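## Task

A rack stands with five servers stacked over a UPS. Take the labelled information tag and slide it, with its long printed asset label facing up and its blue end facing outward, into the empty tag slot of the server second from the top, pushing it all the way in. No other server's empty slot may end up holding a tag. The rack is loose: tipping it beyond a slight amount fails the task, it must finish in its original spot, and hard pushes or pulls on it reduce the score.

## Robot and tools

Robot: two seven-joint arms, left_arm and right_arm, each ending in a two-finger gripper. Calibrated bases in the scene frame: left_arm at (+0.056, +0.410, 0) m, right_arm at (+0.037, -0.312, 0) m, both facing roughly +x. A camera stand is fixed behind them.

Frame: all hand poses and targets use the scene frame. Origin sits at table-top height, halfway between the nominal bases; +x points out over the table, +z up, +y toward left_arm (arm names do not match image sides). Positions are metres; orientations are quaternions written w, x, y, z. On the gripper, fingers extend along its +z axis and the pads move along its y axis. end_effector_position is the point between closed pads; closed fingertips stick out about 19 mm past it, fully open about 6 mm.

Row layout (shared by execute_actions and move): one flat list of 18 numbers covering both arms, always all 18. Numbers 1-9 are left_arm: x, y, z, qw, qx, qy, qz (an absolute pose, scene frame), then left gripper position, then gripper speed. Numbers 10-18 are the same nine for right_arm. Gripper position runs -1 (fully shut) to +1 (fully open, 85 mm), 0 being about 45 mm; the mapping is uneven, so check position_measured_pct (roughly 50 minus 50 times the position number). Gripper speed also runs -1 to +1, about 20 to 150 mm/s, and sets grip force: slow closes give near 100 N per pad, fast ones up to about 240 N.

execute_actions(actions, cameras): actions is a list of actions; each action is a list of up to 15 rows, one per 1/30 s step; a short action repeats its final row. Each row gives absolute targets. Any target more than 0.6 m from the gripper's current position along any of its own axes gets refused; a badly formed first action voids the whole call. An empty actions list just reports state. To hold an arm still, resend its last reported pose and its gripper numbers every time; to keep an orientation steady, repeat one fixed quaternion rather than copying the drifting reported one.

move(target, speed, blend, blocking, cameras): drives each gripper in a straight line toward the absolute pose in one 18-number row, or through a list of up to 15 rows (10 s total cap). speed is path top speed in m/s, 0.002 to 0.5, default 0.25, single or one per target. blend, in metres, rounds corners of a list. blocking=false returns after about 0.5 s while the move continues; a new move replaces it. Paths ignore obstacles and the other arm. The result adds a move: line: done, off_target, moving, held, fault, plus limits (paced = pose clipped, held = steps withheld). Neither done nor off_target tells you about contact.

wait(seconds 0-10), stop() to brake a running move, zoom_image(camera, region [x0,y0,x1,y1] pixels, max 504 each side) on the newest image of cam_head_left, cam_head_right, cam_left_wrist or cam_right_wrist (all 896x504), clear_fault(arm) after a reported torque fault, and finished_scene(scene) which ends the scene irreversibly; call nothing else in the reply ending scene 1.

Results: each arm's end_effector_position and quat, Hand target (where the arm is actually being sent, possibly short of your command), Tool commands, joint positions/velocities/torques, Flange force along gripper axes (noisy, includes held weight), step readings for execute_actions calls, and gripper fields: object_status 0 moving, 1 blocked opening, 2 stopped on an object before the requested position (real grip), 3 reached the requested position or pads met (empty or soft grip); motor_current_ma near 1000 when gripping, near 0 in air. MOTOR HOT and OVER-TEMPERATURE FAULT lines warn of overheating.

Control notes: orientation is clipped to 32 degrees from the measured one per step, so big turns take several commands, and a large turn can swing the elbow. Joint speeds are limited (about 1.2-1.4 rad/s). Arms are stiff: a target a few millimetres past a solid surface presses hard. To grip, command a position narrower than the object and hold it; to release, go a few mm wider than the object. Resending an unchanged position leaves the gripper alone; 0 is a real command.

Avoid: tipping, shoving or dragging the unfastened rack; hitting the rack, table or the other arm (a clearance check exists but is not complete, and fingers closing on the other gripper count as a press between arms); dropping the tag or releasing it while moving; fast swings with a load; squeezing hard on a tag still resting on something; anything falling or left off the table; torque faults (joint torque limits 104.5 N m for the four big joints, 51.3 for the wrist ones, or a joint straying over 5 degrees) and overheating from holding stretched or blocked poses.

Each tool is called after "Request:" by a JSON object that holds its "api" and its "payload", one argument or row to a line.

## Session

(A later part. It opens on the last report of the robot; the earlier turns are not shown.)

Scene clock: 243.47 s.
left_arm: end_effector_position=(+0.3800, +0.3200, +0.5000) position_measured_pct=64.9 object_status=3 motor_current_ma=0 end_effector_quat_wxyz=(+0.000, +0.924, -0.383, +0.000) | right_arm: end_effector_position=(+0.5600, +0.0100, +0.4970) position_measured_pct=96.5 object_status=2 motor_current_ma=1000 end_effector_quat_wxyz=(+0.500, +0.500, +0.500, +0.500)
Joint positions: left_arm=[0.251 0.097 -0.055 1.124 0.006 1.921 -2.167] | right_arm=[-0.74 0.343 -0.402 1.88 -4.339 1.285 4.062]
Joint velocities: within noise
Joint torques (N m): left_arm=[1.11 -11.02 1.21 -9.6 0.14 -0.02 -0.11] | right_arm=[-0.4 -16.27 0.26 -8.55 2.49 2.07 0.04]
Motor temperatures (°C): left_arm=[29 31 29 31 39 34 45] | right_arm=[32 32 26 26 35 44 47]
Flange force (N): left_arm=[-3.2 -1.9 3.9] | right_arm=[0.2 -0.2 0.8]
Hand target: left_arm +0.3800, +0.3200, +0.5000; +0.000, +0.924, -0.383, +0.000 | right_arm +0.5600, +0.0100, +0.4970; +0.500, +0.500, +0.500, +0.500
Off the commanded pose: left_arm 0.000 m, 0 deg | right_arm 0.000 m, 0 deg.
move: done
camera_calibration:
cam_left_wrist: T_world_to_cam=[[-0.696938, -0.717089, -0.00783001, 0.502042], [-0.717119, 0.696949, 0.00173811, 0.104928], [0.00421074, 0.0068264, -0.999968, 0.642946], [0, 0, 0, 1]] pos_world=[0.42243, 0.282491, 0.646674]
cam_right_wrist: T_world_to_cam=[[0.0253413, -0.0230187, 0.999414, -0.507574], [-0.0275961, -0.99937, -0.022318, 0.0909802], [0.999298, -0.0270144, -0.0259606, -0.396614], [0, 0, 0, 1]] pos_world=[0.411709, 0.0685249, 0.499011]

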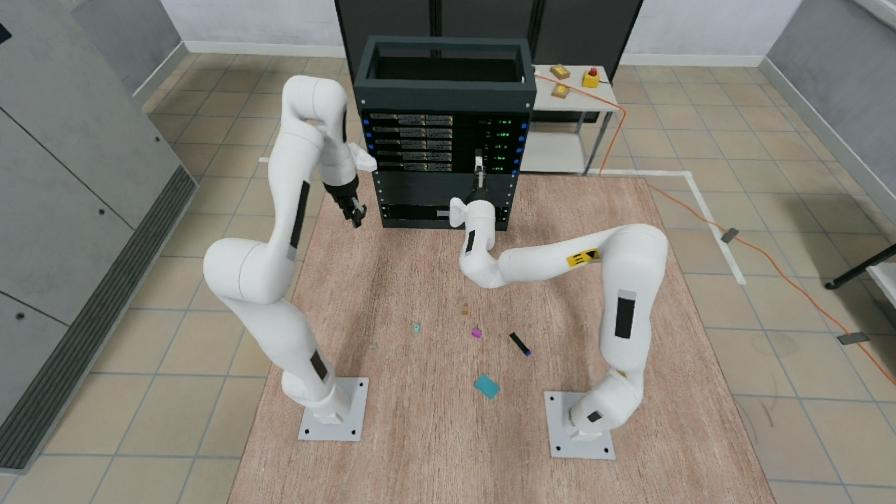

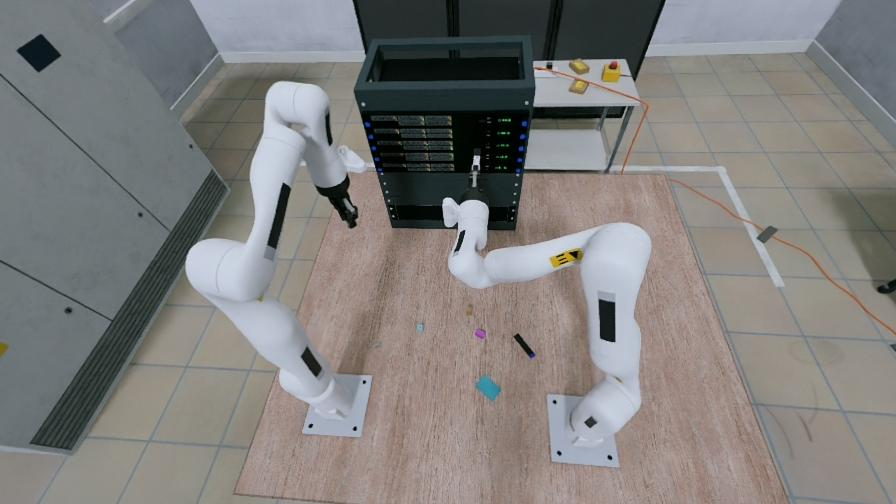

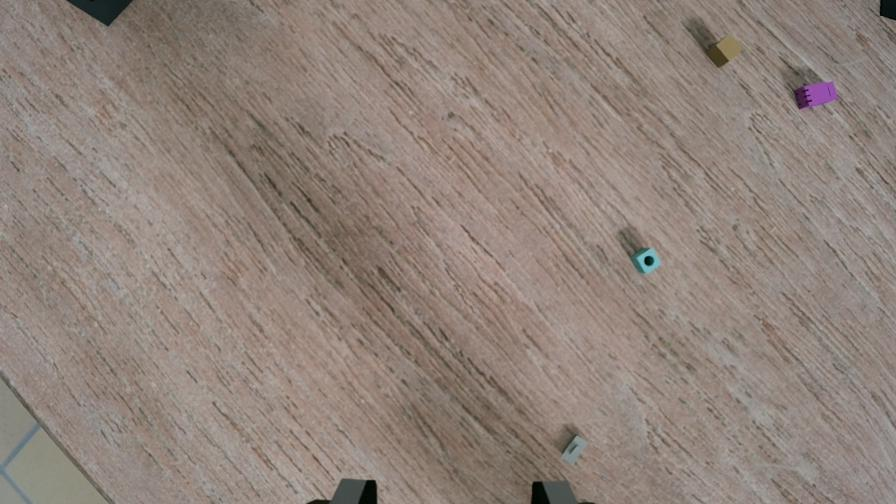

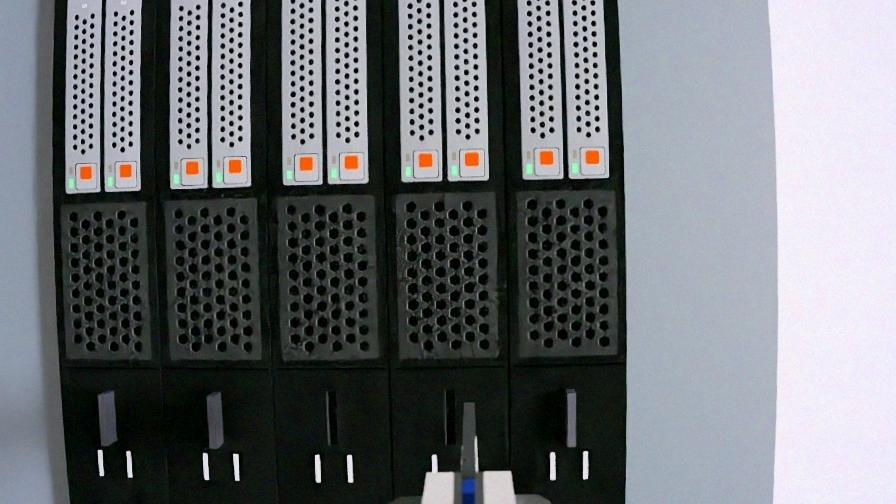

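Request:
{"api": "move", "payload": {
  "target": [0.51,0.115,0.43,0,0.866,-0.5,0,-0.3,-0.5,0.51,0.045,0.2863,0.5,0.5,0.5,0.5,-1,-0.8],
  "speed": 0.3,
  "cameras": ["cam_left_wrist"]
}}

Request:
{"api": "zoom_image", "payload": {
  "camera": "cam_left_wrist",
  "region": [280, 20, 460, 200]
}}

Request:
{"api": "zoom_image", "payload": {
  "camera": "cam_left_wrist",
  "region": [400, 100, 580, 280]
}}

Request:
{"api": "zoom_image", "payload": {
  "camera": "cam_left_wrist",
  "region": [100, 20, 280, 200]
}}

Scene clock: 293.43 s.
left_arm: end_effector_position=(+0.5100, +0.1150, +0.4300) position_measured_pct=64.9 object_status=3 motor_current_ma=0 end_effector_quat_wxyz=(+0.000, +0.866, -0.500, +0.000) | right_arm: end_effector_position=(+0.5100, +0.0450, +0.2863) position_measured_pct=96.5 object_status=2 motor_current_ma=1000 end_effector_quat_wxyz=(+0.500, +0.500, +0.500, +0.500)
Joint positions: left_arm=[0.511 0.635 0.088 0.556 -0.056 1.952 -2.066] | right_arm=[-0.927 0.808 -0.393 2.045 -4.275 1.702 3.551]
Joint velocities: within noise
Joint torques (N m): left_arm=[1.12 -21.06 1.75 -9.55 0.15 -0.03 -0.14] | right_arm=[-0.48 -19.38 0.35 -4.13 1.38 3.06 0.01]
Motor temperatures (°C): left_arm=[29 31 28 31 39 34 45] | right_arm=[32 32 26 27 35 44 47]
Flange force (N): left_arm=[-7.1 1.6 6.6] | right_arm=[-0.7 -0.9 0.2]
Hand target: left_arm +0.5100, +0.1150, +0.4300; +0.000, +0.866, -0.500, +0.000 | right_arm +0.5100, +0.0450, +0.2863; +0.500, +0.500, +0.500, +0.500
Off the commanded pose: left_arm 0.000 m, 0 deg | right_arm 0.000 m, 0 deg.
move: done
camera_calibration:
cam_left_wrist: T_world_to_cam=[[-0.858804, -0.512243, -0.00791353, 0.504111], [-0.51227, 0.858823, 0.00174584, 0.218088], [0.00590202, 0.0055532, -0.999967, 0.573185], [0, 0, 0, 1]] pos_world=[0.54127, 0.0677454, 0.576774]
Images, in order (width x height): cam_left_wrist 896x504.

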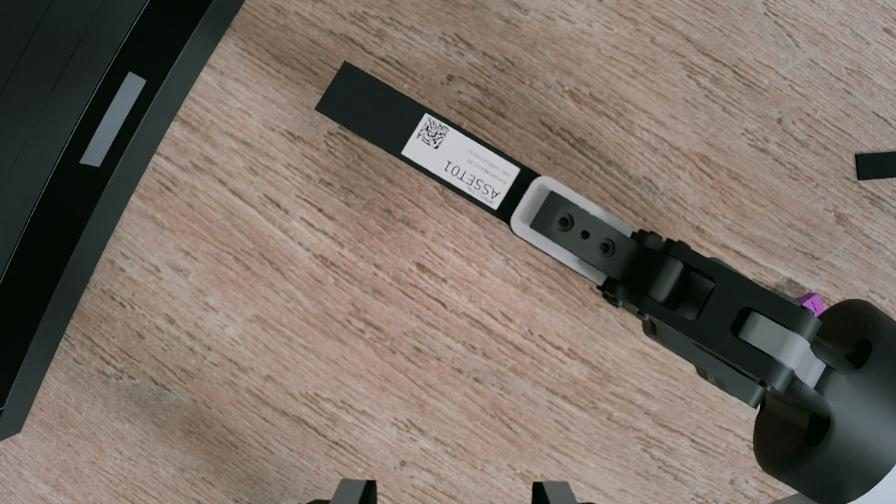

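Scaled by 2.800 from the camera's 896x504 image, which has a finer 1280x720 frame.

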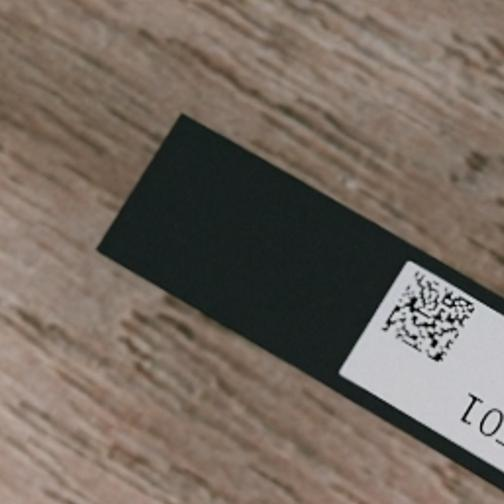

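Scaled by 2.800 from the camera's 896x504 image, which has a finer 1280x720 frame.

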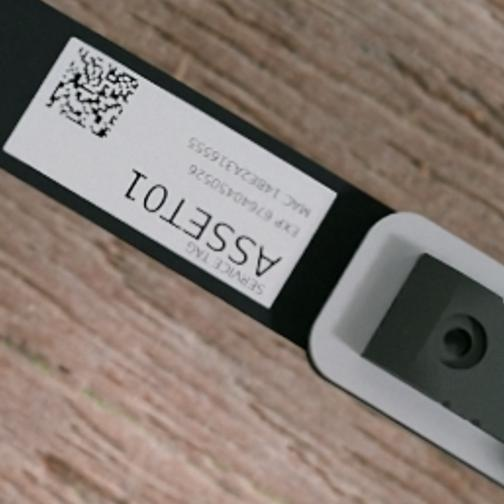

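Scaled by 2.800 from the camera's 896x504 image, which has a finer 1280x720 frame.

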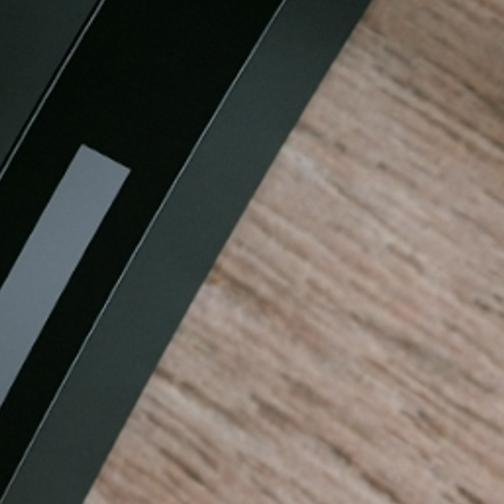

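Request:
{"api": "move", "payload": {
  "target": [
    [0.38,0.32,0.5,0,0.9239,-0.3827,0,-0.3,-0.5,0.50,0.03,0.32,0.4947,0.4947,0.5052,0.5052,-1,-0.8],
    [0.38,0.32,0.5,0,0.9239,-0.3827,0,-0.3,-0.5,0.56,-0.006,0.4895,0.4947,0.4947,0.5052,0.5052,-1,-0.8],
    [0.38,0.32,0.5,0,0.9239,-0.3827,0,-0.3,-0.5,0.62,-0.0052,0.4895,0.4947,0.4947,0.5052,0.5052,-1,-0.8]
  ],
  "speed": [0.35,0.35,0.15],
  "blend": [0.02,0.02,0],
  "cameras": ["cam_right_wrist"]
}}

Request:
{"api": "zoom_image", "payload": {
  "camera": "cam_right_wrist",
  "region": [400, 360, 540, 500]
}}

Scene clock: 331.43 s.
left_arm: end_effector_position=(+0.3800, +0.3200, +0.5000) position_measured_pct=64.9 object_status=3 motor_current_ma=0 end_effector_quat_wxyz=(+0.000, +0.924, -0.383, +0.000) | right_arm: end_effector_position=(+0.6200, -0.0052, +0.4895) position_measured_pct=96.5 object_status=2 motor_current_ma=1000 end_effector_quat_wxyz=(+0.495, +0.495, +0.505, +0.505)
Joint positions: left_arm=[0.238 0.096 -0.041 1.125 0.004 1.921 -2.165] | right_arm=[-0.63 0.389 -0.353 1.832 -4.216 1.142 4.017]
Joint velocities: within noise
Joint torques (N m): left_arm=[1.09 -11.02 1.23 -9.6 0.17 -0.02 -0.1] | right_arm=[-0.43 -17.53 0.22 -9.16 2.26 2.23 0.02]
Motor temperatures (°C): left_arm=[29 31 28 31 39 34 45] | right_arm=[32 32 26 27 35 44 47]
Flange force (N): left_arm=[-3.2 -1.9 3.9] | right_arm=[-0.3 -0.3 0.8]
Hand target: left_arm +0.3800, +0.3200, +0.5000; +0.000, +0.924, -0.383, +0.000 | right_arm +0.6200, -0.0052, +0.4895; +0.495, +0.495, +0.505, +0.505
Off the commanded pose: left_arm 0.000 m, 0 deg | right_arm 0.000 m, 0 deg.
move: done
camera_calibration:
cam_right_wrist: T_world_to_cam=[[0.0258183, -0.0225781, 0.999412, -0.502234], [-0.00659915, -0.999727, -0.0224147, 0.0643239], [0.999645, -0.00601656, -0.0259603, -0.457219], [0, 0, 0, 1]] pos_world=[0.470448, 0.0502159, 0.491511]
Images, in order (width x height): cam_right_wrist 896x504.

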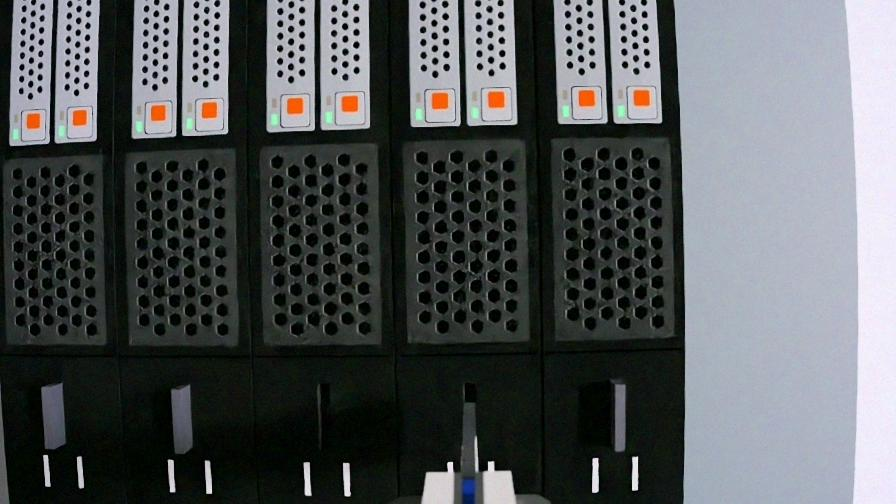

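Scaled by 3.600 from the camera's 896x504 image, which has a finer 1280x720 frame.

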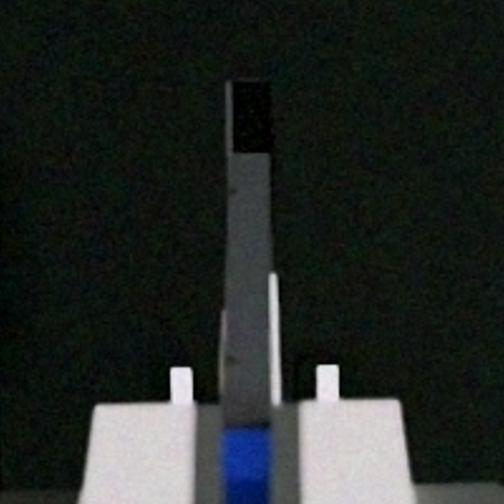

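Request:
{"api": "move", "payload": {
  "target": [0.38,0.32,0.5,0,0.9239,-0.3827,0,-0.3,-0.5,0.642,-0.0040,0.4895,0.4947,0.4947,0.5052,0.5052,-1,-0.8],
  "speed": 0.06,
  "cameras": ["cam_right_wrist"]
}}

Request:
{"api": "zoom_image", "payload": {
  "camera": "cam_right_wrist",
  "region": [420, 380, 520, 480]
}}

Scene clock: 342.13 s.
left_arm: end_effector_position=(+0.3800, +0.3200, +0.5000) position_measured_pct=64.9 object_status=3 motor_current_ma=0 end_effector_quat_wxyz=(+0.000, +0.924, -0.383, +0.000) | right_arm: end_effector_position=(+0.6418, -0.0037, +0.4895) position_measured_pct=96.5 object_status=2 motor_current_ma=1000 end_effector_quat_wxyz=(+0.495, +0.495, +0.505, +0.505)
Joint positions: left_arm=[0.238 0.096 -0.041 1.125 0.004 1.921 -2.165] | right_arm=[-0.608 0.42 -0.34 1.781 -4.194 1.104 4.025]
Joint velocities: within noise
Joint torques (N m): left_arm=[1.12 -11 1.23 -9.64 0.14 -0.04 -0.09] | right_arm=[14.5 -9.95 11.62 -15.79 2.44 2.03 0.01]
Motor temperatures (°C): left_arm=[29 31 28 31 39 34 45] | right_arm=[32 32 26 27 35 44 47]
Flange force (N): left_arm=[-3.4 -1.9 4.0] | right_arm=[1.9 0.4 -48.3]
Hand target: left_arm +0.3800, +0.3200, +0.5000; +0.000, +0.924, -0.383, +0.000 | right_arm +0.6420, -0.0040, +0.4895; +0.495, +0.495, +0.505, +0.505
Off the commanded pose: left_arm 0.000 m, 0 deg | right_arm 0.000 m, 0 deg.
move: done
camera_calibration:
cam_right_wrist: T_world_to_cam=[[0.0259295, -0.0225647, 0.999409, -0.502822], [-0.00610139, -0.99973, -0.0224137, 0.0656224], [0.999645, -0.0055166, -0.0260602, -0.479078], [0, 0, 0, 1]] pos_world=[0.492346, 0.0516157, 0.491511]
Images, in order (width x height): cam_right_wrist 896x504.

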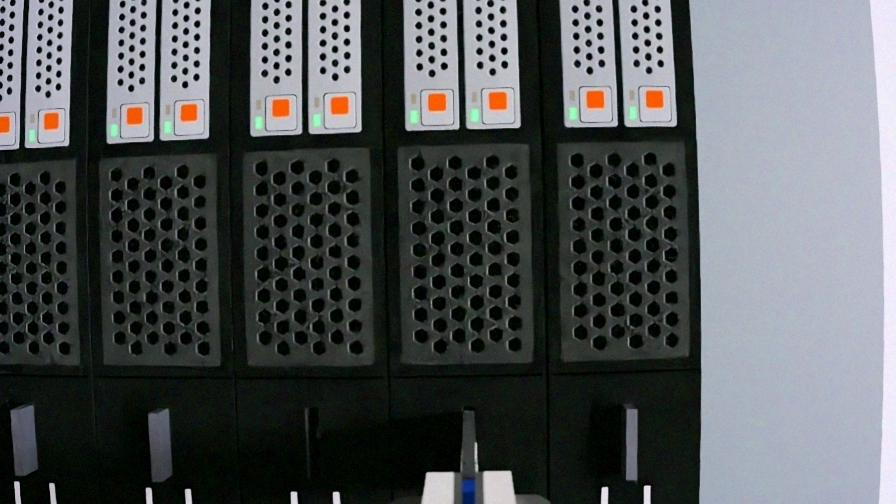

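Scaled by 5.040 from the camera's 896x504 image, which has a finer 1280x720 frame.

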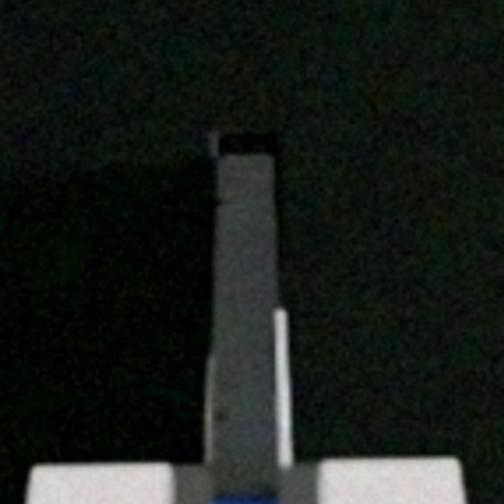

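Request:
{"api": "move", "payload": {
  "target": [0.38,0.32,0.5,0,0.9239,-0.3827,0,-0.3,-0.5,0.639,-0.0029,0.4895,0.4947,0.4947,0.5052,0.5052,-1,-0.8],
  "speed": 0.06,
  "cameras": ["cam_right_wrist"]
}}

Request:
{"api": "zoom_image", "payload": {
  "camera": "cam_right_wrist",
  "region": [420, 380, 520, 480]
}}

Scene clock: 353.10 s.
left_arm: end_effector_position=(+0.3800, +0.3200, +0.5000) position_measured_pct=64.9 object_status=3 motor_current_ma=0 end_effector_quat_wxyz=(+0.000, +0.924, -0.383, +0.000) | right_arm: end_effector_position=(+0.6390, -0.0029, +0.4895) position_measured_pct=96.5 object_status=2 motor_current_ma=1000 end_effector_quat_wxyz=(+0.495, +0.495, +0.505, +0.505)
Joint positions: left_arm=[0.238 0.096 -0.041 1.125 0.004 1.921 -2.165] | right_arm=[-0.613 0.417 -0.342 1.785 -4.198 1.111 4.026]
Joint velocities: within noise
Joint torques (N m): left_arm=[1.12 -11.01 1.27 -9.62 0.14 -0.02 -0.12] | right_arm=[-0.6 -18.23 0.26 -9.18 2.25 2.18 0.02]
Motor temperatures (°C): left_arm=[29 31 28 31 39 34 45] | right_arm=[33 32 26 27 35 44 47]
Flange force (N): left_arm=[-3.3 -1.9 3.9] | right_arm=[-0.2 0.0 1.3]
Hand target: left_arm +0.3800, +0.3200, +0.5000; +0.000, +0.924, -0.383, +0.000 | right_arm +0.6390, -0.0029, +0.4895; +0.495, +0.495, +0.505, +0.505
Off the commanded pose: left_arm 0.000 m, 0 deg | right_arm 0.000 m, 0 deg.
move: done
camera_calibration:
cam_right_wrist: T_world_to_cam=[[0.0258158, -0.0224807, 0.999414, -0.50268], [-0.00669671, -0.999729, -0.0223148, 0.0667482], [0.999644, -0.00611671, -0.0259593, -0.476293], [0, 0, 0, 1]] pos_world=[0.489548, 0.0525161, 0.491511]
Images, in order (width x height): cam_right_wrist 896x504.

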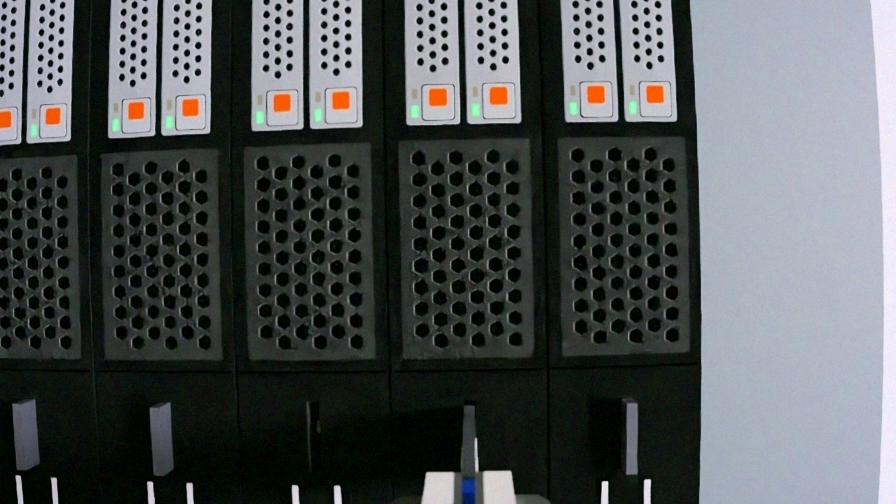

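Scaled by 5.040 from the camera's 896x504 image, which has a finer 1280x720 frame.

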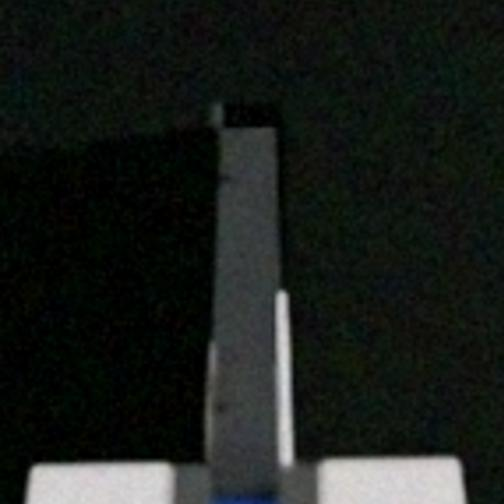

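Request:
{"api": "move", "payload": {
  "target": [
    [0.38,0.32,0.5,0,0.9239,-0.3827,0,-0.3,-0.5,0.6385,-0.0026,0.4895,0.4930,0.4930,0.5070,0.5070,-1,-0.8],
    [0.38,0.32,0.5,0,0.9239,-0.3827,0,-0.3,-0.5,0.642,-0.0026,0.4895,0.4930,0.4930,0.5070,0.5070,-1,-0.8]
  ],
  "speed": 0.02,
  "cameras": ["cam_right_wrist"]
}}

Request:
{"api": "zoom_image", "payload": {
  "camera": "cam_right_wrist",
  "region": [420, 380, 520, 480]
}}

Scene clock: 371.07 s.
left_arm: end_effector_position=(+0.3800, +0.3200, +0.5000) position_measured_pct=64.9 object_status=3 motor_current_ma=0 end_effector_quat_wxyz=(+0.000, +0.924, -0.383, +0.000) | right_arm: end_effector_position=(+0.6422, -0.0028, +0.4894) position_measured_pct=96.5 object_status=2 motor_current_ma=1000 end_effector_quat_wxyz=(+0.493, +0.493, +0.507, +0.507)
Joint positions: left_arm=[0.238 0.096 -0.041 1.125 0.004 1.921 -2.165] | right_arm=[-0.605 0.419 -0.34 1.783 -4.187 1.098 4.022]
Joint velocities: within noise
Joint torques (N m): left_arm=[1.13 -11.05 1.24 -9.64 0.16 -0.02 -0.13] | right_arm=[-0.11 -18.16 0.35 -8.93 2.21 2.22 -0.01]
Motor temperatures (°C): left_arm=[29 31 28 31 39 34 45] | right_arm=[32 32 26 27 35 44 47]
Flange force (N): left_arm=[-3.3 -1.9 4.1] | right_arm=[1.1 0.6 1.3]
Hand target: left_arm +0.3800, +0.3200, +0.5000; +0.000, +0.924, -0.383, +0.000 | right_arm +0.6420, -0.0026, +0.4895; +0.493, +0.493, +0.507, +0.507
Off the commanded pose: left_arm 0.000 m, 0 deg | right_arm 0.000 m, 0 deg.
move: done
camera_calibration:
cam_right_wrist: T_world_to_cam=[[0.0259639, -0.0222085, 0.999416, -0.502858], [0.0000057218, -0.999753, -0.0222162, 0.062617], [0.999663, 0.000582537, -0.0259574, -0.479434], [0, 0, 0, 1]] pos_world=[0.492328, 0.0517131, 0.49151]
Images, in order (width x height): cam_right_wrist 896x504.

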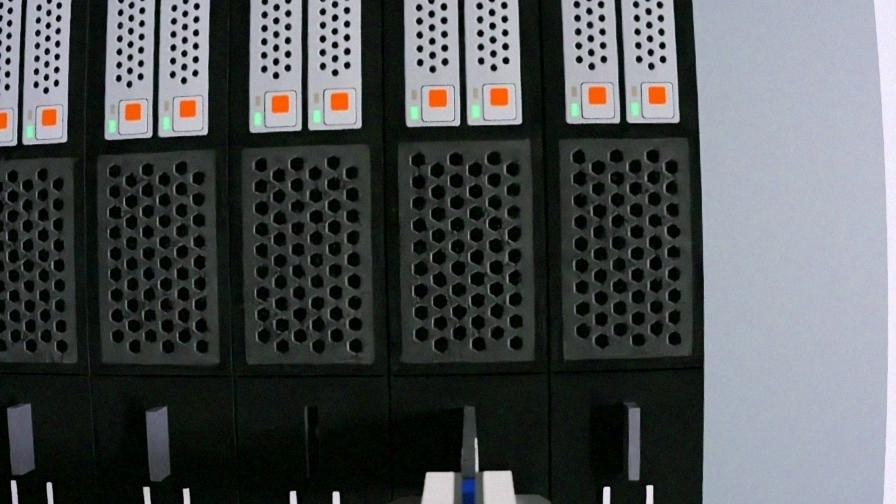

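Scaled by 5.040 from the camera's 896x504 image, which has a finer 1280x720 frame.

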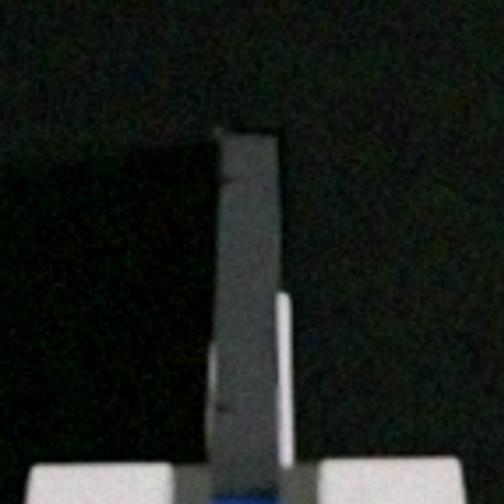

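Request:
{"api": "move", "payload": {
  "target": [0.38,0.32,0.5,0,0.9239,-0.3827,0,-0.3,-0.5,0.645,-0.0026,0.4895,0.4930,0.4930,0.5070,0.5070,-1,-0.8],
  "speed": 0.02,
  "cameras": ["cam_right_wrist"]
}}

Request:
{"api": "zoom_image", "payload": {
  "camera": "cam_right_wrist",
  "region": [420, 380, 520, 480]
}}

Scene clock: 379.93 s.
left_arm: end_effector_position=(+0.3800, +0.3200, +0.5000) position_measured_pct=64.9 object_status=3 motor_current_ma=0 end_effector_quat_wxyz=(+0.000, +0.924, -0.383, +0.000) | right_arm: end_effector_position=(+0.6450, -0.0026, +0.4895) position_measured_pct=96.5 object_status=2 motor_current_ma=1000 end_effector_quat_wxyz=(+0.493, +0.493, +0.507, +0.507)
Joint positions: left_arm=[0.238 0.096 -0.041 1.125 0.004 1.921 -2.165] | right_arm=[-0.602 0.423 -0.339 1.776 -4.184 1.093 4.023]
Joint velocities: within noise
Joint torques (N m): left_arm=[1.06 -11 1.23 -9.63 0.16 -0.01 -0.11] | right_arm=[-0.46 -18.34 0.2 -9.16 2.18 2.15 0.02]
Motor temperatures (°C): left_arm=[29 31 28 31 39 34 45] | right_arm=[32 32 26 27 35 44 47]
Flange force (N): left_arm=[-3.3 -1.7 4.0] | right_arm=[0.1 0.0 1.3]
Hand target: left_arm +0.3800, +0.3200, +0.5000; +0.000, +0.924, -0.383, +0.000 | right_arm +0.6450, -0.0026, +0.4895; +0.493, +0.493, +0.507, +0.507
Off the commanded pose: left_arm 0.000 m, 0 deg | right_arm 0.000 m, 0 deg.
move: done
camera_calibration:
cam_right_wrist: T_world_to_cam=[[0.0259739, -0.0223006, 0.999414, -0.502928], [0.000304215, -0.999751, -0.022316, 0.0626179], [0.999663, 0.000883671, -0.0259607, -0.482246], [0, 0, 0, 1]] pos_world=[0.495127, 0.0518129, 0.491511]
Images, in order (width x height): cam_right_wrist 896x504.

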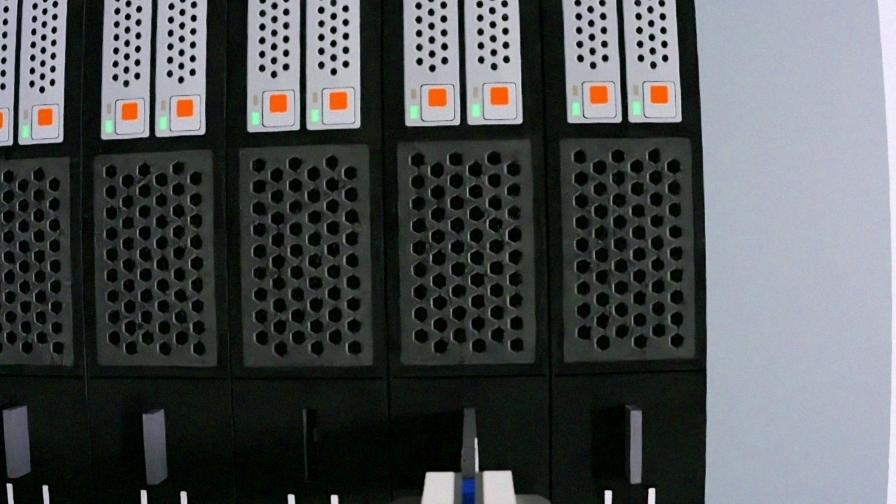

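Scaled by 5.040 from the camera's 896x504 image, which has a finer 1280x720 frame.

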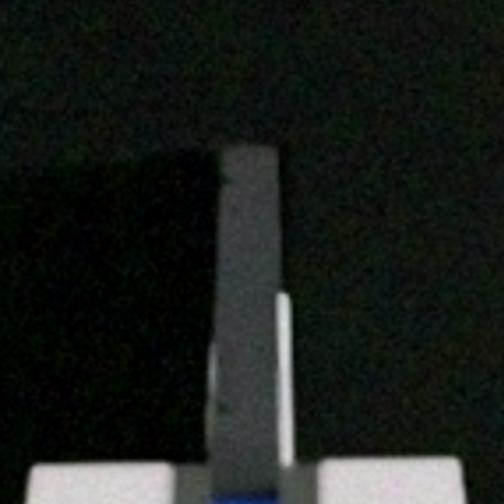

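Request:
{"api": "move", "payload": {
  "target": [
    [0.38,0.32,0.5,0,0.9239,-0.3827,0,-0.3,-0.5,0.655,-0.0025,0.4895,0.4930,0.4930,0.5070,0.5070,-1,-0.8]
  ],
  "speed": 0.02,
  "cameras": ["cam_right_wrist"]
}}

Scene clock: 425.50 s.
left_arm: end_effector_position=(+0.3800, +0.3200, +0.5000) position_measured_pct=64.9 object_status=3 motor_current_ma=0 end_effector_quat_wxyz=(+0.000, +0.924, -0.383, +0.000) | right_arm: end_effector_position=(+0.6550, -0.0025, +0.4895) position_measured_pct=96.5 object_status=2 motor_current_ma=1000 end_effector_quat_wxyz=(+0.493, +0.493, +0.507, +0.507)
Joint positions: left_arm=[0.238 0.096 -0.041 1.125 0.004 1.921 -2.165] | right_arm=[-0.592 0.437 -0.333 1.753 -4.175 1.076 4.027]
Joint velocities: within noise
Joint torques (N m): left_arm=[1.09 -11.04 1.25 -9.59 0.14 -0.03 -0.11] | right_arm=[0.18 -17.8 0.54 -9.21 1.93 2.02 -0.03]
Motor temperatures (°C): left_arm=[29 31 28 31 39 34 45] | right_arm=[32 32 26 27 35 43 46]
Flange force (N): left_arm=[-3.2 -1.9 3.8] | right_arm=[0.0 0.8 -0.6]
Hand target: left_arm +0.3800, +0.3200, +0.5000; +0.000, +0.924, -0.383, +0.000 | right_arm +0.6550, -0.0025, +0.4895; +0.493, +0.493, +0.507, +0.507
Off the commanded pose: left_arm 0.000 m, 0 deg | right_arm 0.000 m, 0 deg.
move: done
camera_calibration:
cam_right_wrist: T_world_to_cam=[[0.0259739, -0.0223006, 0.999414, -0.503185], [0.000304215, -0.999751, -0.022316, 0.0627148], [0.999663, 0.000883671, -0.0259607, -0.492243], [0, 0, 0, 1]] pos_world=[0.505127, 0.0519129, 0.491511]
Images, in order (width x height): cam_right_wrist 896x504.

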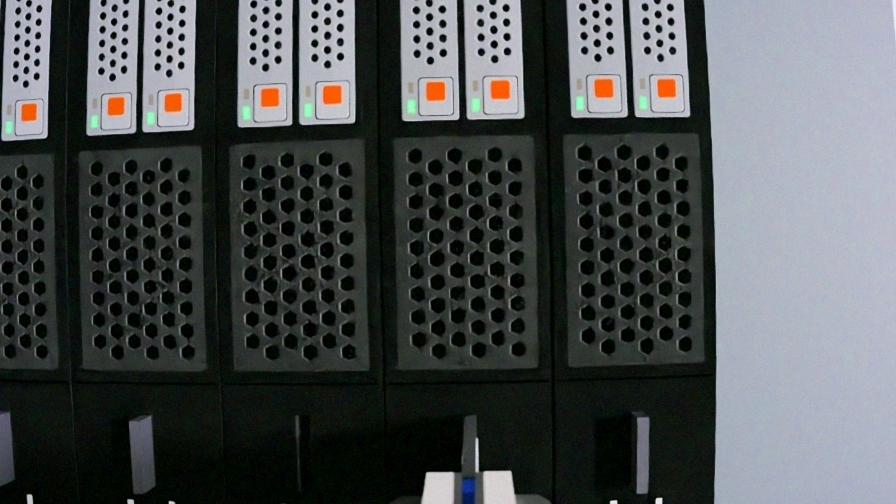

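Request:
{"api": "move", "payload": {
  "target": [
    [0.38,0.32,0.5,0,0.9239,-0.3827,0,-0.3,-0.5,0.680,-0.0021,0.4895,0.4930,0.4930,0.5070,0.5070,-1,-0.8]
  ],
  "speed": 0.025,
  "cameras": []
}}

Request:
{"api": "move", "payload": {
  "target": [
    [0.38,0.32,0.5,0,0.9239,-0.3827,0,-0.3,-0.5,0.701,-0.0018,0.4895,0.4930,0.4930,0.5070,0.5070,-1,-0.8]
  ],
  "speed": 0.025,
  "cameras": ["cam_right_wrist"]
}}

Scene clock: 435.33 s.
left_arm: end_effector_position=(+0.3800, +0.3200, +0.5000) position_measured_pct=64.9 object_status=3 motor_current_ma=0 end_effector_quat_wxyz=(+0.000, +0.924, -0.383, +0.000) | right_arm: end_effector_position=(+0.6800, -0.0021, +0.4895) position_measured_pct=96.5 object_status=2 motor_current_ma=1000 end_effector_quat_wxyz=(+0.493, +0.493, +0.507, +0.507)
Joint positions: left_arm=[0.238 0.096 -0.041 1.125 0.004 1.921 -2.165] | right_arm=[-0.568 0.473 -0.32 1.691 -4.154 1.033 4.039]
Joint velocities: within noise
Joint torques (N m): left_arm=[1.14 -11.01 1.25 -9.61 0.16 -0.04 -0.09] | right_arm=[0.06 -17.88 0.33 -8.79 1.73 1.7 0.01]
Motor temperatures (°C): left_arm=[29 31 28 31 39 34 45] | right_arm=[32 32 26 27 35 43 46]
Flange force (N): left_arm=[-3.4 -2.0 3.9] | right_arm=[0.1 1.9 -0.3]
Hand target: left_arm +0.3800, +0.3200, +0.5000; +0.000, +0.924, -0.383, +0.000 | right_arm +0.6800, -0.0021, +0.4895; +0.493, +0.493, +0.507, +0.507
Off the commanded pose: left_arm 0.000 m, 0 deg | right_arm 0.000 m, 0 deg.
move: done
No camera images: "cameras" was empty.

Scene clock: 436.43 s.
left_arm: end_effector_position=(+0.3800, +0.3200, +0.5000) position_measured_pct=64.9 object_status=3 motor_current_ma=0 end_effector_quat_wxyz=(+0.000, +0.924, -0.383, +0.000) | right_arm: end_effector_position=(+0.7010, -0.0018, +0.4895) position_measured_pct=96.5 object_status=2 motor_current_ma=1000 end_effector_quat_wxyz=(+0.493, +0.493, +0.507, +0.507)
Joint positions: left_arm=[0.238 0.096 -0.041 1.125 0.004 1.921 -2.165] | right_arm=[-0.549 0.504 -0.31 1.636 -4.14 0.997 4.051]
Joint velocities: within noise
Joint torques (N m): left_arm=[1.09 -11.02 1.21 -9.62 0.14 -0.03 -0.11] | right_arm=[-0.21 -18.12 0.14 -8.55 1.56 1.49 -0.03]
Motor temperatures (°C): left_arm=[29 31 28 31 39 34 45] | right_arm=[32 32 26 27 35 43 46]
Flange force (N): left_arm=[-3.2 -1.8 4.0] | right_arm=[0.0 2.6 0.2]
Hand target: left_arm +0.3800, +0.3200, +0.5000; +0.000, +0.924, -0.383, +0.000 | right_arm +0.7010, -0.0018, +0.4895; +0.493, +0.493, +0.507, +0.507
Off the commanded pose: left_arm 0.000 m, 0 deg | right_arm 0.000 m, 0 deg.
move: done
camera_calibration:
cam_right_wrist: T_world_to_cam=[[0.0259739, -0.0223006, 0.999414, -0.504364], [0.000304215, -0.999751, -0.022316, 0.0634007], [0.999663, 0.000883671, -0.0259607, -0.538228], [0, 0, 0, 1]] pos_world=[0.551127, 0.0526129, 0.491511]
Images, in order (width x height): cam_right_wrist 896x504.

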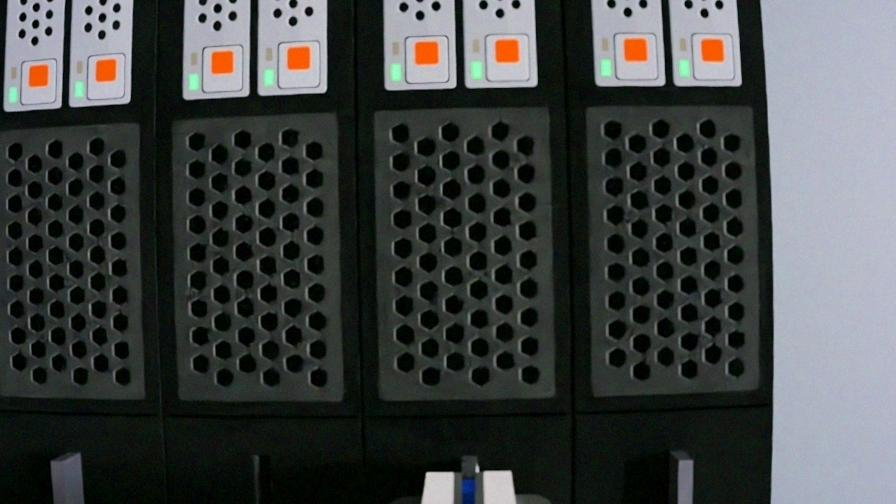

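Request:
{"api": "move", "payload": {
  "target": [
    [0.38,0.32,0.5,0,0.9239,-0.3827,0,-0.3,-0.5,0.701,-0.0018,0.4895,0.4930,0.4930,0.5070,0.5070,-0.6,-1],
    [0.38,0.32,0.5,0,0.9239,-0.3827,0,-0.3,-0.5,0.665,-0.0023,0.4895,0.4930,0.4930,0.5070,0.5070,-1,0]
  ],
  "speed": 0.08,
  "cameras": ["cam_right_wrist"]
}}

Request:
{"api": "move", "payload": {
  "target": [
    [0.38,0.32,0.5,0,0.9239,-0.3827,0,-0.3,-0.5,0.682,-0.0021,0.4895,0.4930,0.4930,0.5070,0.5070,-1,0],
    [0.38,0.32,0.5,0,0.9239,-0.3827,0,-0.3,-0.5,0.700,-0.0018,0.4895,0.4930,0.4930,0.5070,0.5070,-1,0]
  ],
  "speed": [0.06,0.015],
  "cameras": ["cam_right_wrist"]
}}

Scene clock: 447.93 s.
left_arm: end_effector_position=(+0.3800, +0.3200, +0.5000) position_measured_pct=64.9 object_status=3 motor_current_ma=0 end_effector_quat_wxyz=(+0.000, +0.924, -0.383, +0.000) | right_arm: end_effector_position=(+0.6650, -0.0023, +0.4895) position_measured_pct=98.7 object_status=0 motor_current_ma=390 end_effector_quat_wxyz=(+0.493, +0.493, +0.507, +0.507)
Joint positions: left_arm=[0.238 0.096 -0.041 1.125 0.004 1.921 -2.165] | right_arm=[-0.582 0.451 -0.328 1.728 -4.166 1.059 4.032]
Joint velocities: within noise
Joint torques (N m): left_arm=[1.08 -11.01 1.25 -9.63 0.15 -0.03 -0.08] | right_arm=[-0.46 -19.07 0.23 -9.36 2.21 2.15 -0.01]
Motor temperatures (°C): left_arm=[29 31 28 31 39 34 45] | right_arm=[32 32 26 27 35 43 46]
Flange force (N): left_arm=[-3.4 -1.9 4.0] | right_arm=[0.2 0.1 1.3]
Hand target: left_arm +0.3800, +0.3200, +0.5000; +0.000, +0.924, -0.383, +0.000 | right_arm +0.6650, -0.0023, +0.4895; +0.493, +0.493, +0.507, +0.507
Off the commanded pose: left_arm 0.000 m, 0 deg | right_arm 0.000 m, 0 deg.
move: done
camera_calibration:
cam_right_wrist: T_world_to_cam=[[0.0259761, -0.022298, 0.999414, -0.503442], [0.000404221, -0.999751, -0.022316, 0.0628602], [0.999662, 0.000983666, -0.0259606, -0.502245], [0, 0, 0, 1]] pos_world=[0.515127, 0.0521128, 0.491511]
Images, in order (width x height): cam_right_wrist 896x504.

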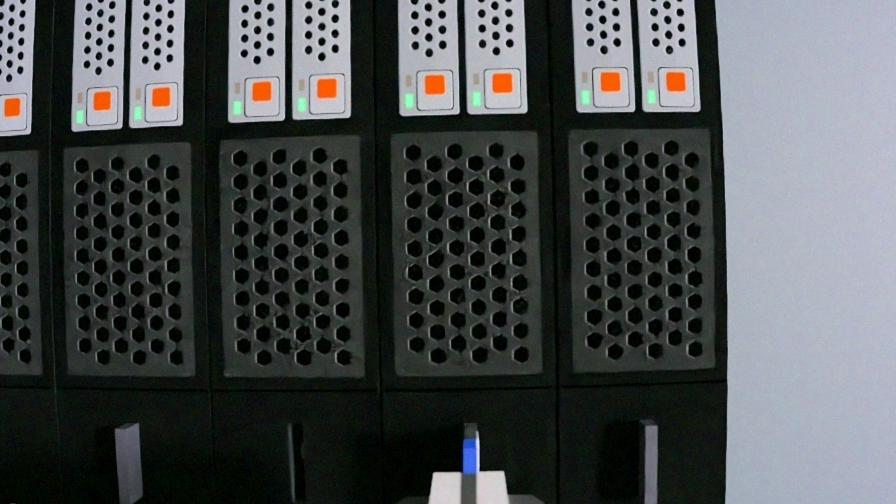

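Scene clock: 449.67 s.
left_arm: end_effector_position=(+0.3800, +0.3200, +0.5000) position_measured_pct=64.9 object_status=3 motor_current_ma=0 end_effector_quat_wxyz=(+0.000, +0.924, -0.383, +0.000) | right_arm: end_effector_position=(+0.7000, -0.0018, +0.4895) position_measured_pct=98.7 object_status=3 motor_current_ma=940 end_effector_quat_wxyz=(+0.493, +0.493, +0.507, +0.507)
Joint positions: left_arm=[0.238 0.096 -0.041 1.125 0.004 1.921 -2.165] | right_arm=[-0.55 0.503 -0.31 1.638 -4.141 0.999 4.051]
Joint velocities: within noise
Joint torques (N m): left_arm=[1.1 -10.98 1.25 -9.61 0.15 -0.04 -0.12] | right_arm=[-0.14 -19.61 0.34 -9.72 2.15 1.92 -0.04]
Motor temperatures (°C): left_arm=[29 31 28 31 39 34 45] | right_arm=[32 32 26 27 35 43 46]
Flange force (N): left_arm=[-3.3 -1.8 3.9] | right_arm=[-0.1 0.6 -0.4]
Hand target: left_arm +0.3800, +0.3200, +0.5000; +0.000, +0.924, -0.383, +0.000 | right_arm +0.7000, -0.0018, +0.4895; +0.493, +0.493, +0.507, +0.507
Off the commanded pose: left_arm 0.000 m, 0 deg | right_arm 0.000 m, 0 deg.
move: done
camera_calibration:
cam_right_wrist: T_world_to_cam=[[0.0259724, -0.022403, 0.999412, -0.504331], [0.000300728, -0.999749, -0.0224184, 0.063453], [0.999663, 0.000882811, -0.0259592, -0.537229], [0, 0, 0, 1]] pos_world=[0.550128, 0.0526128, 0.491511]
Images, in order (width x height): cam_right_wrist 896x504.

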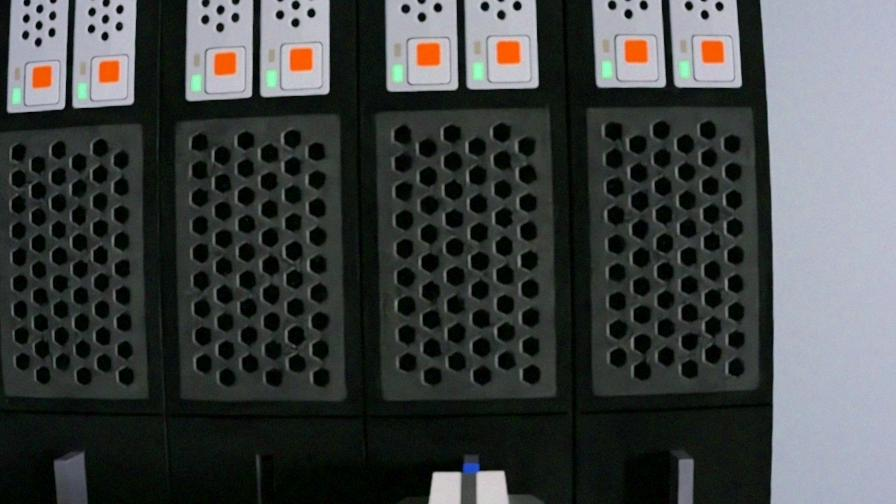

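Request:
{"api": "move", "payload": {
  "target": [
    [0.38,0.32,0.5,0,0.9239,-0.3827,0,-0.3,-0.5,0.7035,-0.0018,0.4895,0.4930,0.4930,0.5070,0.5070,-1,0]
  ],
  "speed": 0.01,
  "cameras": []
}}

Request:
{"api": "move", "payload": {
  "target": [
    [0.38,0.32,0.5,0,0.9239,-0.3827,0,-0.3,-0.5,0.7048,-0.0018,0.4895,0.4930,0.4930,0.5070,0.5070,-1,0]
  ],
  "speed": 0.01,
  "cameras": ["cam_right_wrist"]
}}

Scene clock: 460.00 s.
left_arm: end_effector_position=(+0.3800, +0.3200, +0.5000) position_measured_pct=64.9 object_status=3 motor_current_ma=0 end_effector_quat_wxyz=(+0.000, +0.924, -0.383, +0.000) | right_arm: end_effector_position=(+0.7035, -0.0018, +0.4895) position_measured_pct=98.7 object_status=3 motor_current_ma=940 end_effector_quat_wxyz=(+0.493, +0.493, +0.507, +0.507)
Joint positions: left_arm=[0.238 0.096 -0.041 1.125 0.004 1.921 -2.165] | right_arm=[-0.547 0.508 -0.309 1.629 -4.139 0.993 4.053]
Joint velocities: within noise
Joint torques (N m): left_arm=[1.13 -11.01 1.21 -9.57 0.14 -0.02 -0.12] | right_arm=[-0.02 -19.55 0.35 -9.63 2.04 1.91 0.04]
Motor temperatures (°C): left_arm=[29 31 28 31 39 34 45] | right_arm=[32 32 26 27 35 43 46]
Flange force (N): left_arm=[-3.2 -1.9 3.7] | right_arm=[-0.1 0.6 -0.5]
Hand target: left_arm +0.3800, +0.3200, +0.5000; +0.000, +0.924, -0.383, +0.000 | right_arm +0.7035, -0.0018, +0.4895; +0.493, +0.493, +0.507, +0.507
Off the commanded pose: left_arm 0.000 m, 0 deg | right_arm 0.000 m, 0 deg.
move: done
No camera images: "cameras" was empty.

Scene clock: 460.70 s.
left_arm: end_effector_position=(+0.3800, +0.3200, +0.5000) position_measured_pct=64.9 object_status=3 motor_current_ma=0 end_effector_quat_wxyz=(+0.000, +0.924, -0.383, +0.000) | right_arm: end_effector_position=(+0.7048, -0.0018, +0.4895) position_measured_pct=98.7 object_status=3 motor_current_ma=940 end_effector_quat_wxyz=(+0.493, +0.493, +0.507, +0.507)
Joint positions: left_arm=[0.238 0.096 -0.041 1.125 0.004 1.921 -2.165] | right_arm=[-0.546 0.51 -0.308 1.626 -4.138 0.991 4.054]
Joint velocities: within noise
Joint torques (N m): left_arm=[1.11 -10.98 1.19 -9.59 0.15 -0.03 -0.12] | right_arm=[0.09 -19.54 0.49 -9.56 2.03 1.91 0]
Motor temperatures (°C): left_arm=[29 31 28 31 39 34 45] | right_arm=[32 32 26 27 35 43 46]
Flange force (N): left_arm=[-3.2 -1.8 3.8] | right_arm=[0.2 0.9 -0.4]
Hand target: left_arm +0.3800, +0.3200, +0.5000; +0.000, +0.924, -0.383, +0.000 | right_arm +0.7048, -0.0018, +0.4895; +0.493, +0.493, +0.507, +0.507
Off the commanded pose: left_arm 0.000 m, 0 deg | right_arm 0.000 m, 0 deg.
move: done
camera_calibration:
cam_right_wrist: T_world_to_cam=[[0.0259749, -0.0224005, 0.999412, -0.504457], [0.000301754, -0.999749, -0.0224159, 0.0634497], [0.999663, 0.000883827, -0.0259616, -0.542026], [0, 0, 0, 1]] pos_world=[0.554928, 0.0526128, 0.491511]
Images, in order (width x height): cam_right_wrist 896x504.

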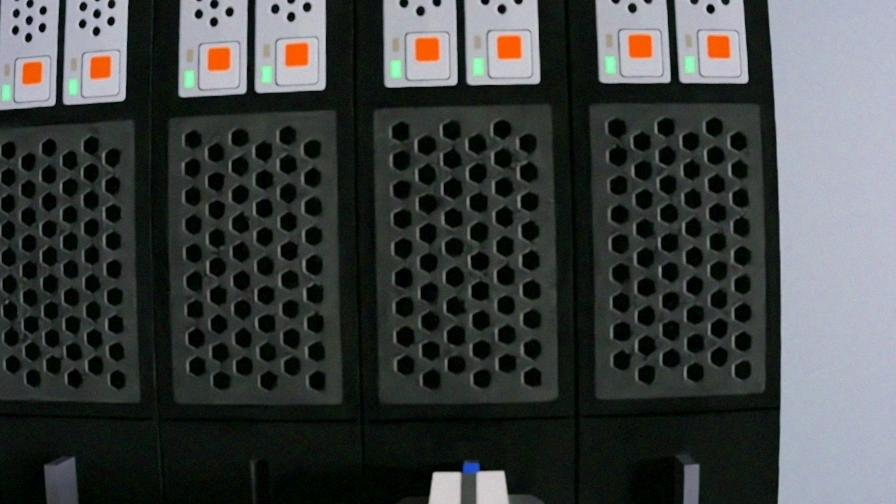

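Request:
{"api": "move", "payload": {
  "target": [
    [0.38,0.32,0.5,0,0.9239,-0.3827,0,-0.3,-0.5,0.7065,-0.0018,0.4895,0.4930,0.4930,0.5070,0.5070,-1,0]
  ],
  "speed": 0.01,
  "cameras": []
}}

Request:
{"api": "move", "payload": {
  "target": [
    [0.38,0.32,0.5,0,0.9239,-0.3827,0,-0.3,-0.5,0.7078,-0.0018,0.4895,0.4930,0.4930,0.5070,0.5070,-1,0]
  ],
  "speed": 0.01,
  "cameras": ["cam_right_wrist"]
}}

Scene clock: 471.30 s.
left_arm: end_effector_position=(+0.3800, +0.3200, +0.5000) position_measured_pct=64.9 object_status=3 motor_current_ma=0 end_effector_quat_wxyz=(+0.000, +0.924, -0.383, +0.000) | right_arm: end_effector_position=(+0.7065, -0.0018, +0.4895) position_measured_pct=98.7 object_status=3 motor_current_ma=940 end_effector_quat_wxyz=(+0.493, +0.493, +0.507, +0.507)
Joint positions: left_arm=[0.238 0.096 -0.041 1.125 0.004 1.921 -2.165] | right_arm=[-0.544 0.512 -0.307 1.621 -4.137 0.988 4.055]
Joint velocities: within noise
Joint torques (N m): left_arm=[1.09 -11.01 1.23 -9.64 0.16 -0.01 -0.13] | right_arm=[-0.2 -20.19 0.25 -9.62 2.1 2.04 0]
Motor temperatures (°C): left_arm=[29 31 28 31 39 34 45] | right_arm=[32 32 26 27 35 43 46]
Flange force (N): left_arm=[-3.3 -1.8 4.1] | right_arm=[0.3 0.4 0.9]
Hand target: left_arm +0.3800, +0.3200, +0.5000; +0.000, +0.924, -0.383, +0.000 | right_arm +0.7065, -0.0018, +0.4895; +0.493, +0.493, +0.507, +0.507
Off the commanded pose: left_arm 0.000 m, 0 deg | right_arm 0.000 m, 0 deg.
move: done
No camera images: "cameras" was empty.

Scene clock: 472.00 s.
left_arm: end_effector_position=(+0.3800, +0.3200, +0.5000) position_measured_pct=64.9 object_status=3 motor_current_ma=0 end_effector_quat_wxyz=(+0.000, +0.924, -0.383, +0.000) | right_arm: end_effector_position=(+0.7078, -0.0018, +0.4895) position_measured_pct=98.7 object_status=3 motor_current_ma=940 end_effector_quat_wxyz=(+0.493, +0.493, +0.507, +0.507)
Joint positions: left_arm=[0.238 0.096 -0.041 1.125 0.004 1.921 -2.165] | right_arm=[-0.543 0.514 -0.307 1.617 -4.136 0.986 4.056]
Joint velocities: within noise
Joint torques (N m): left_arm=[1.07 -10.98 1.24 -9.6 0.13 -0.02 -0.13] | right_arm=[0.39 -19.92 0.75 -10.12 2.15 2.06 0.02]
Motor temperatures (°C): left_arm=[29 31 28 31 39 34 45] | right_arm=[32 32 26 27 35 43 46]
Flange force (N): left_arm=[-3.2 -1.7 3.9] | right_arm=[0.0 0.1 -1.7]
Hand target: left_arm +0.3800, +0.3200, +0.5000; +0.000, +0.924, -0.383, +0.000 | right_arm +0.7078, -0.0018, +0.4895; +0.493, +0.493, +0.507, +0.507
Off the commanded pose: left_arm 0.000 m, 0 deg | right_arm 0.000 m, 0 deg.
move: done
camera_calibration:
cam_right_wrist: T_world_to_cam=[[0.0259739, -0.0223006, 0.999414, -0.504541], [0.000304215, -0.999751, -0.022316, 0.0633986], [0.999663, 0.000883671, -0.0259607, -0.545026], [0, 0, 0, 1]] pos_world=[0.557927, 0.0526129, 0.491511]
Images, in order (width x height): cam_right_wrist 896x504.

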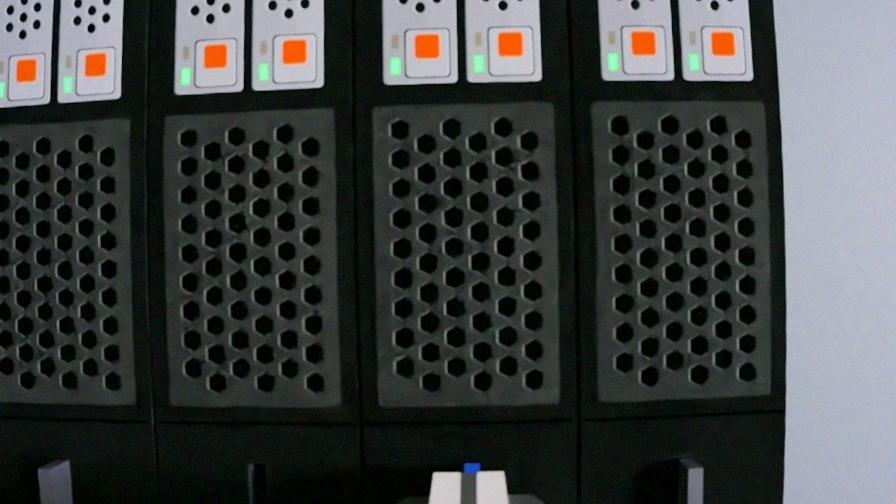

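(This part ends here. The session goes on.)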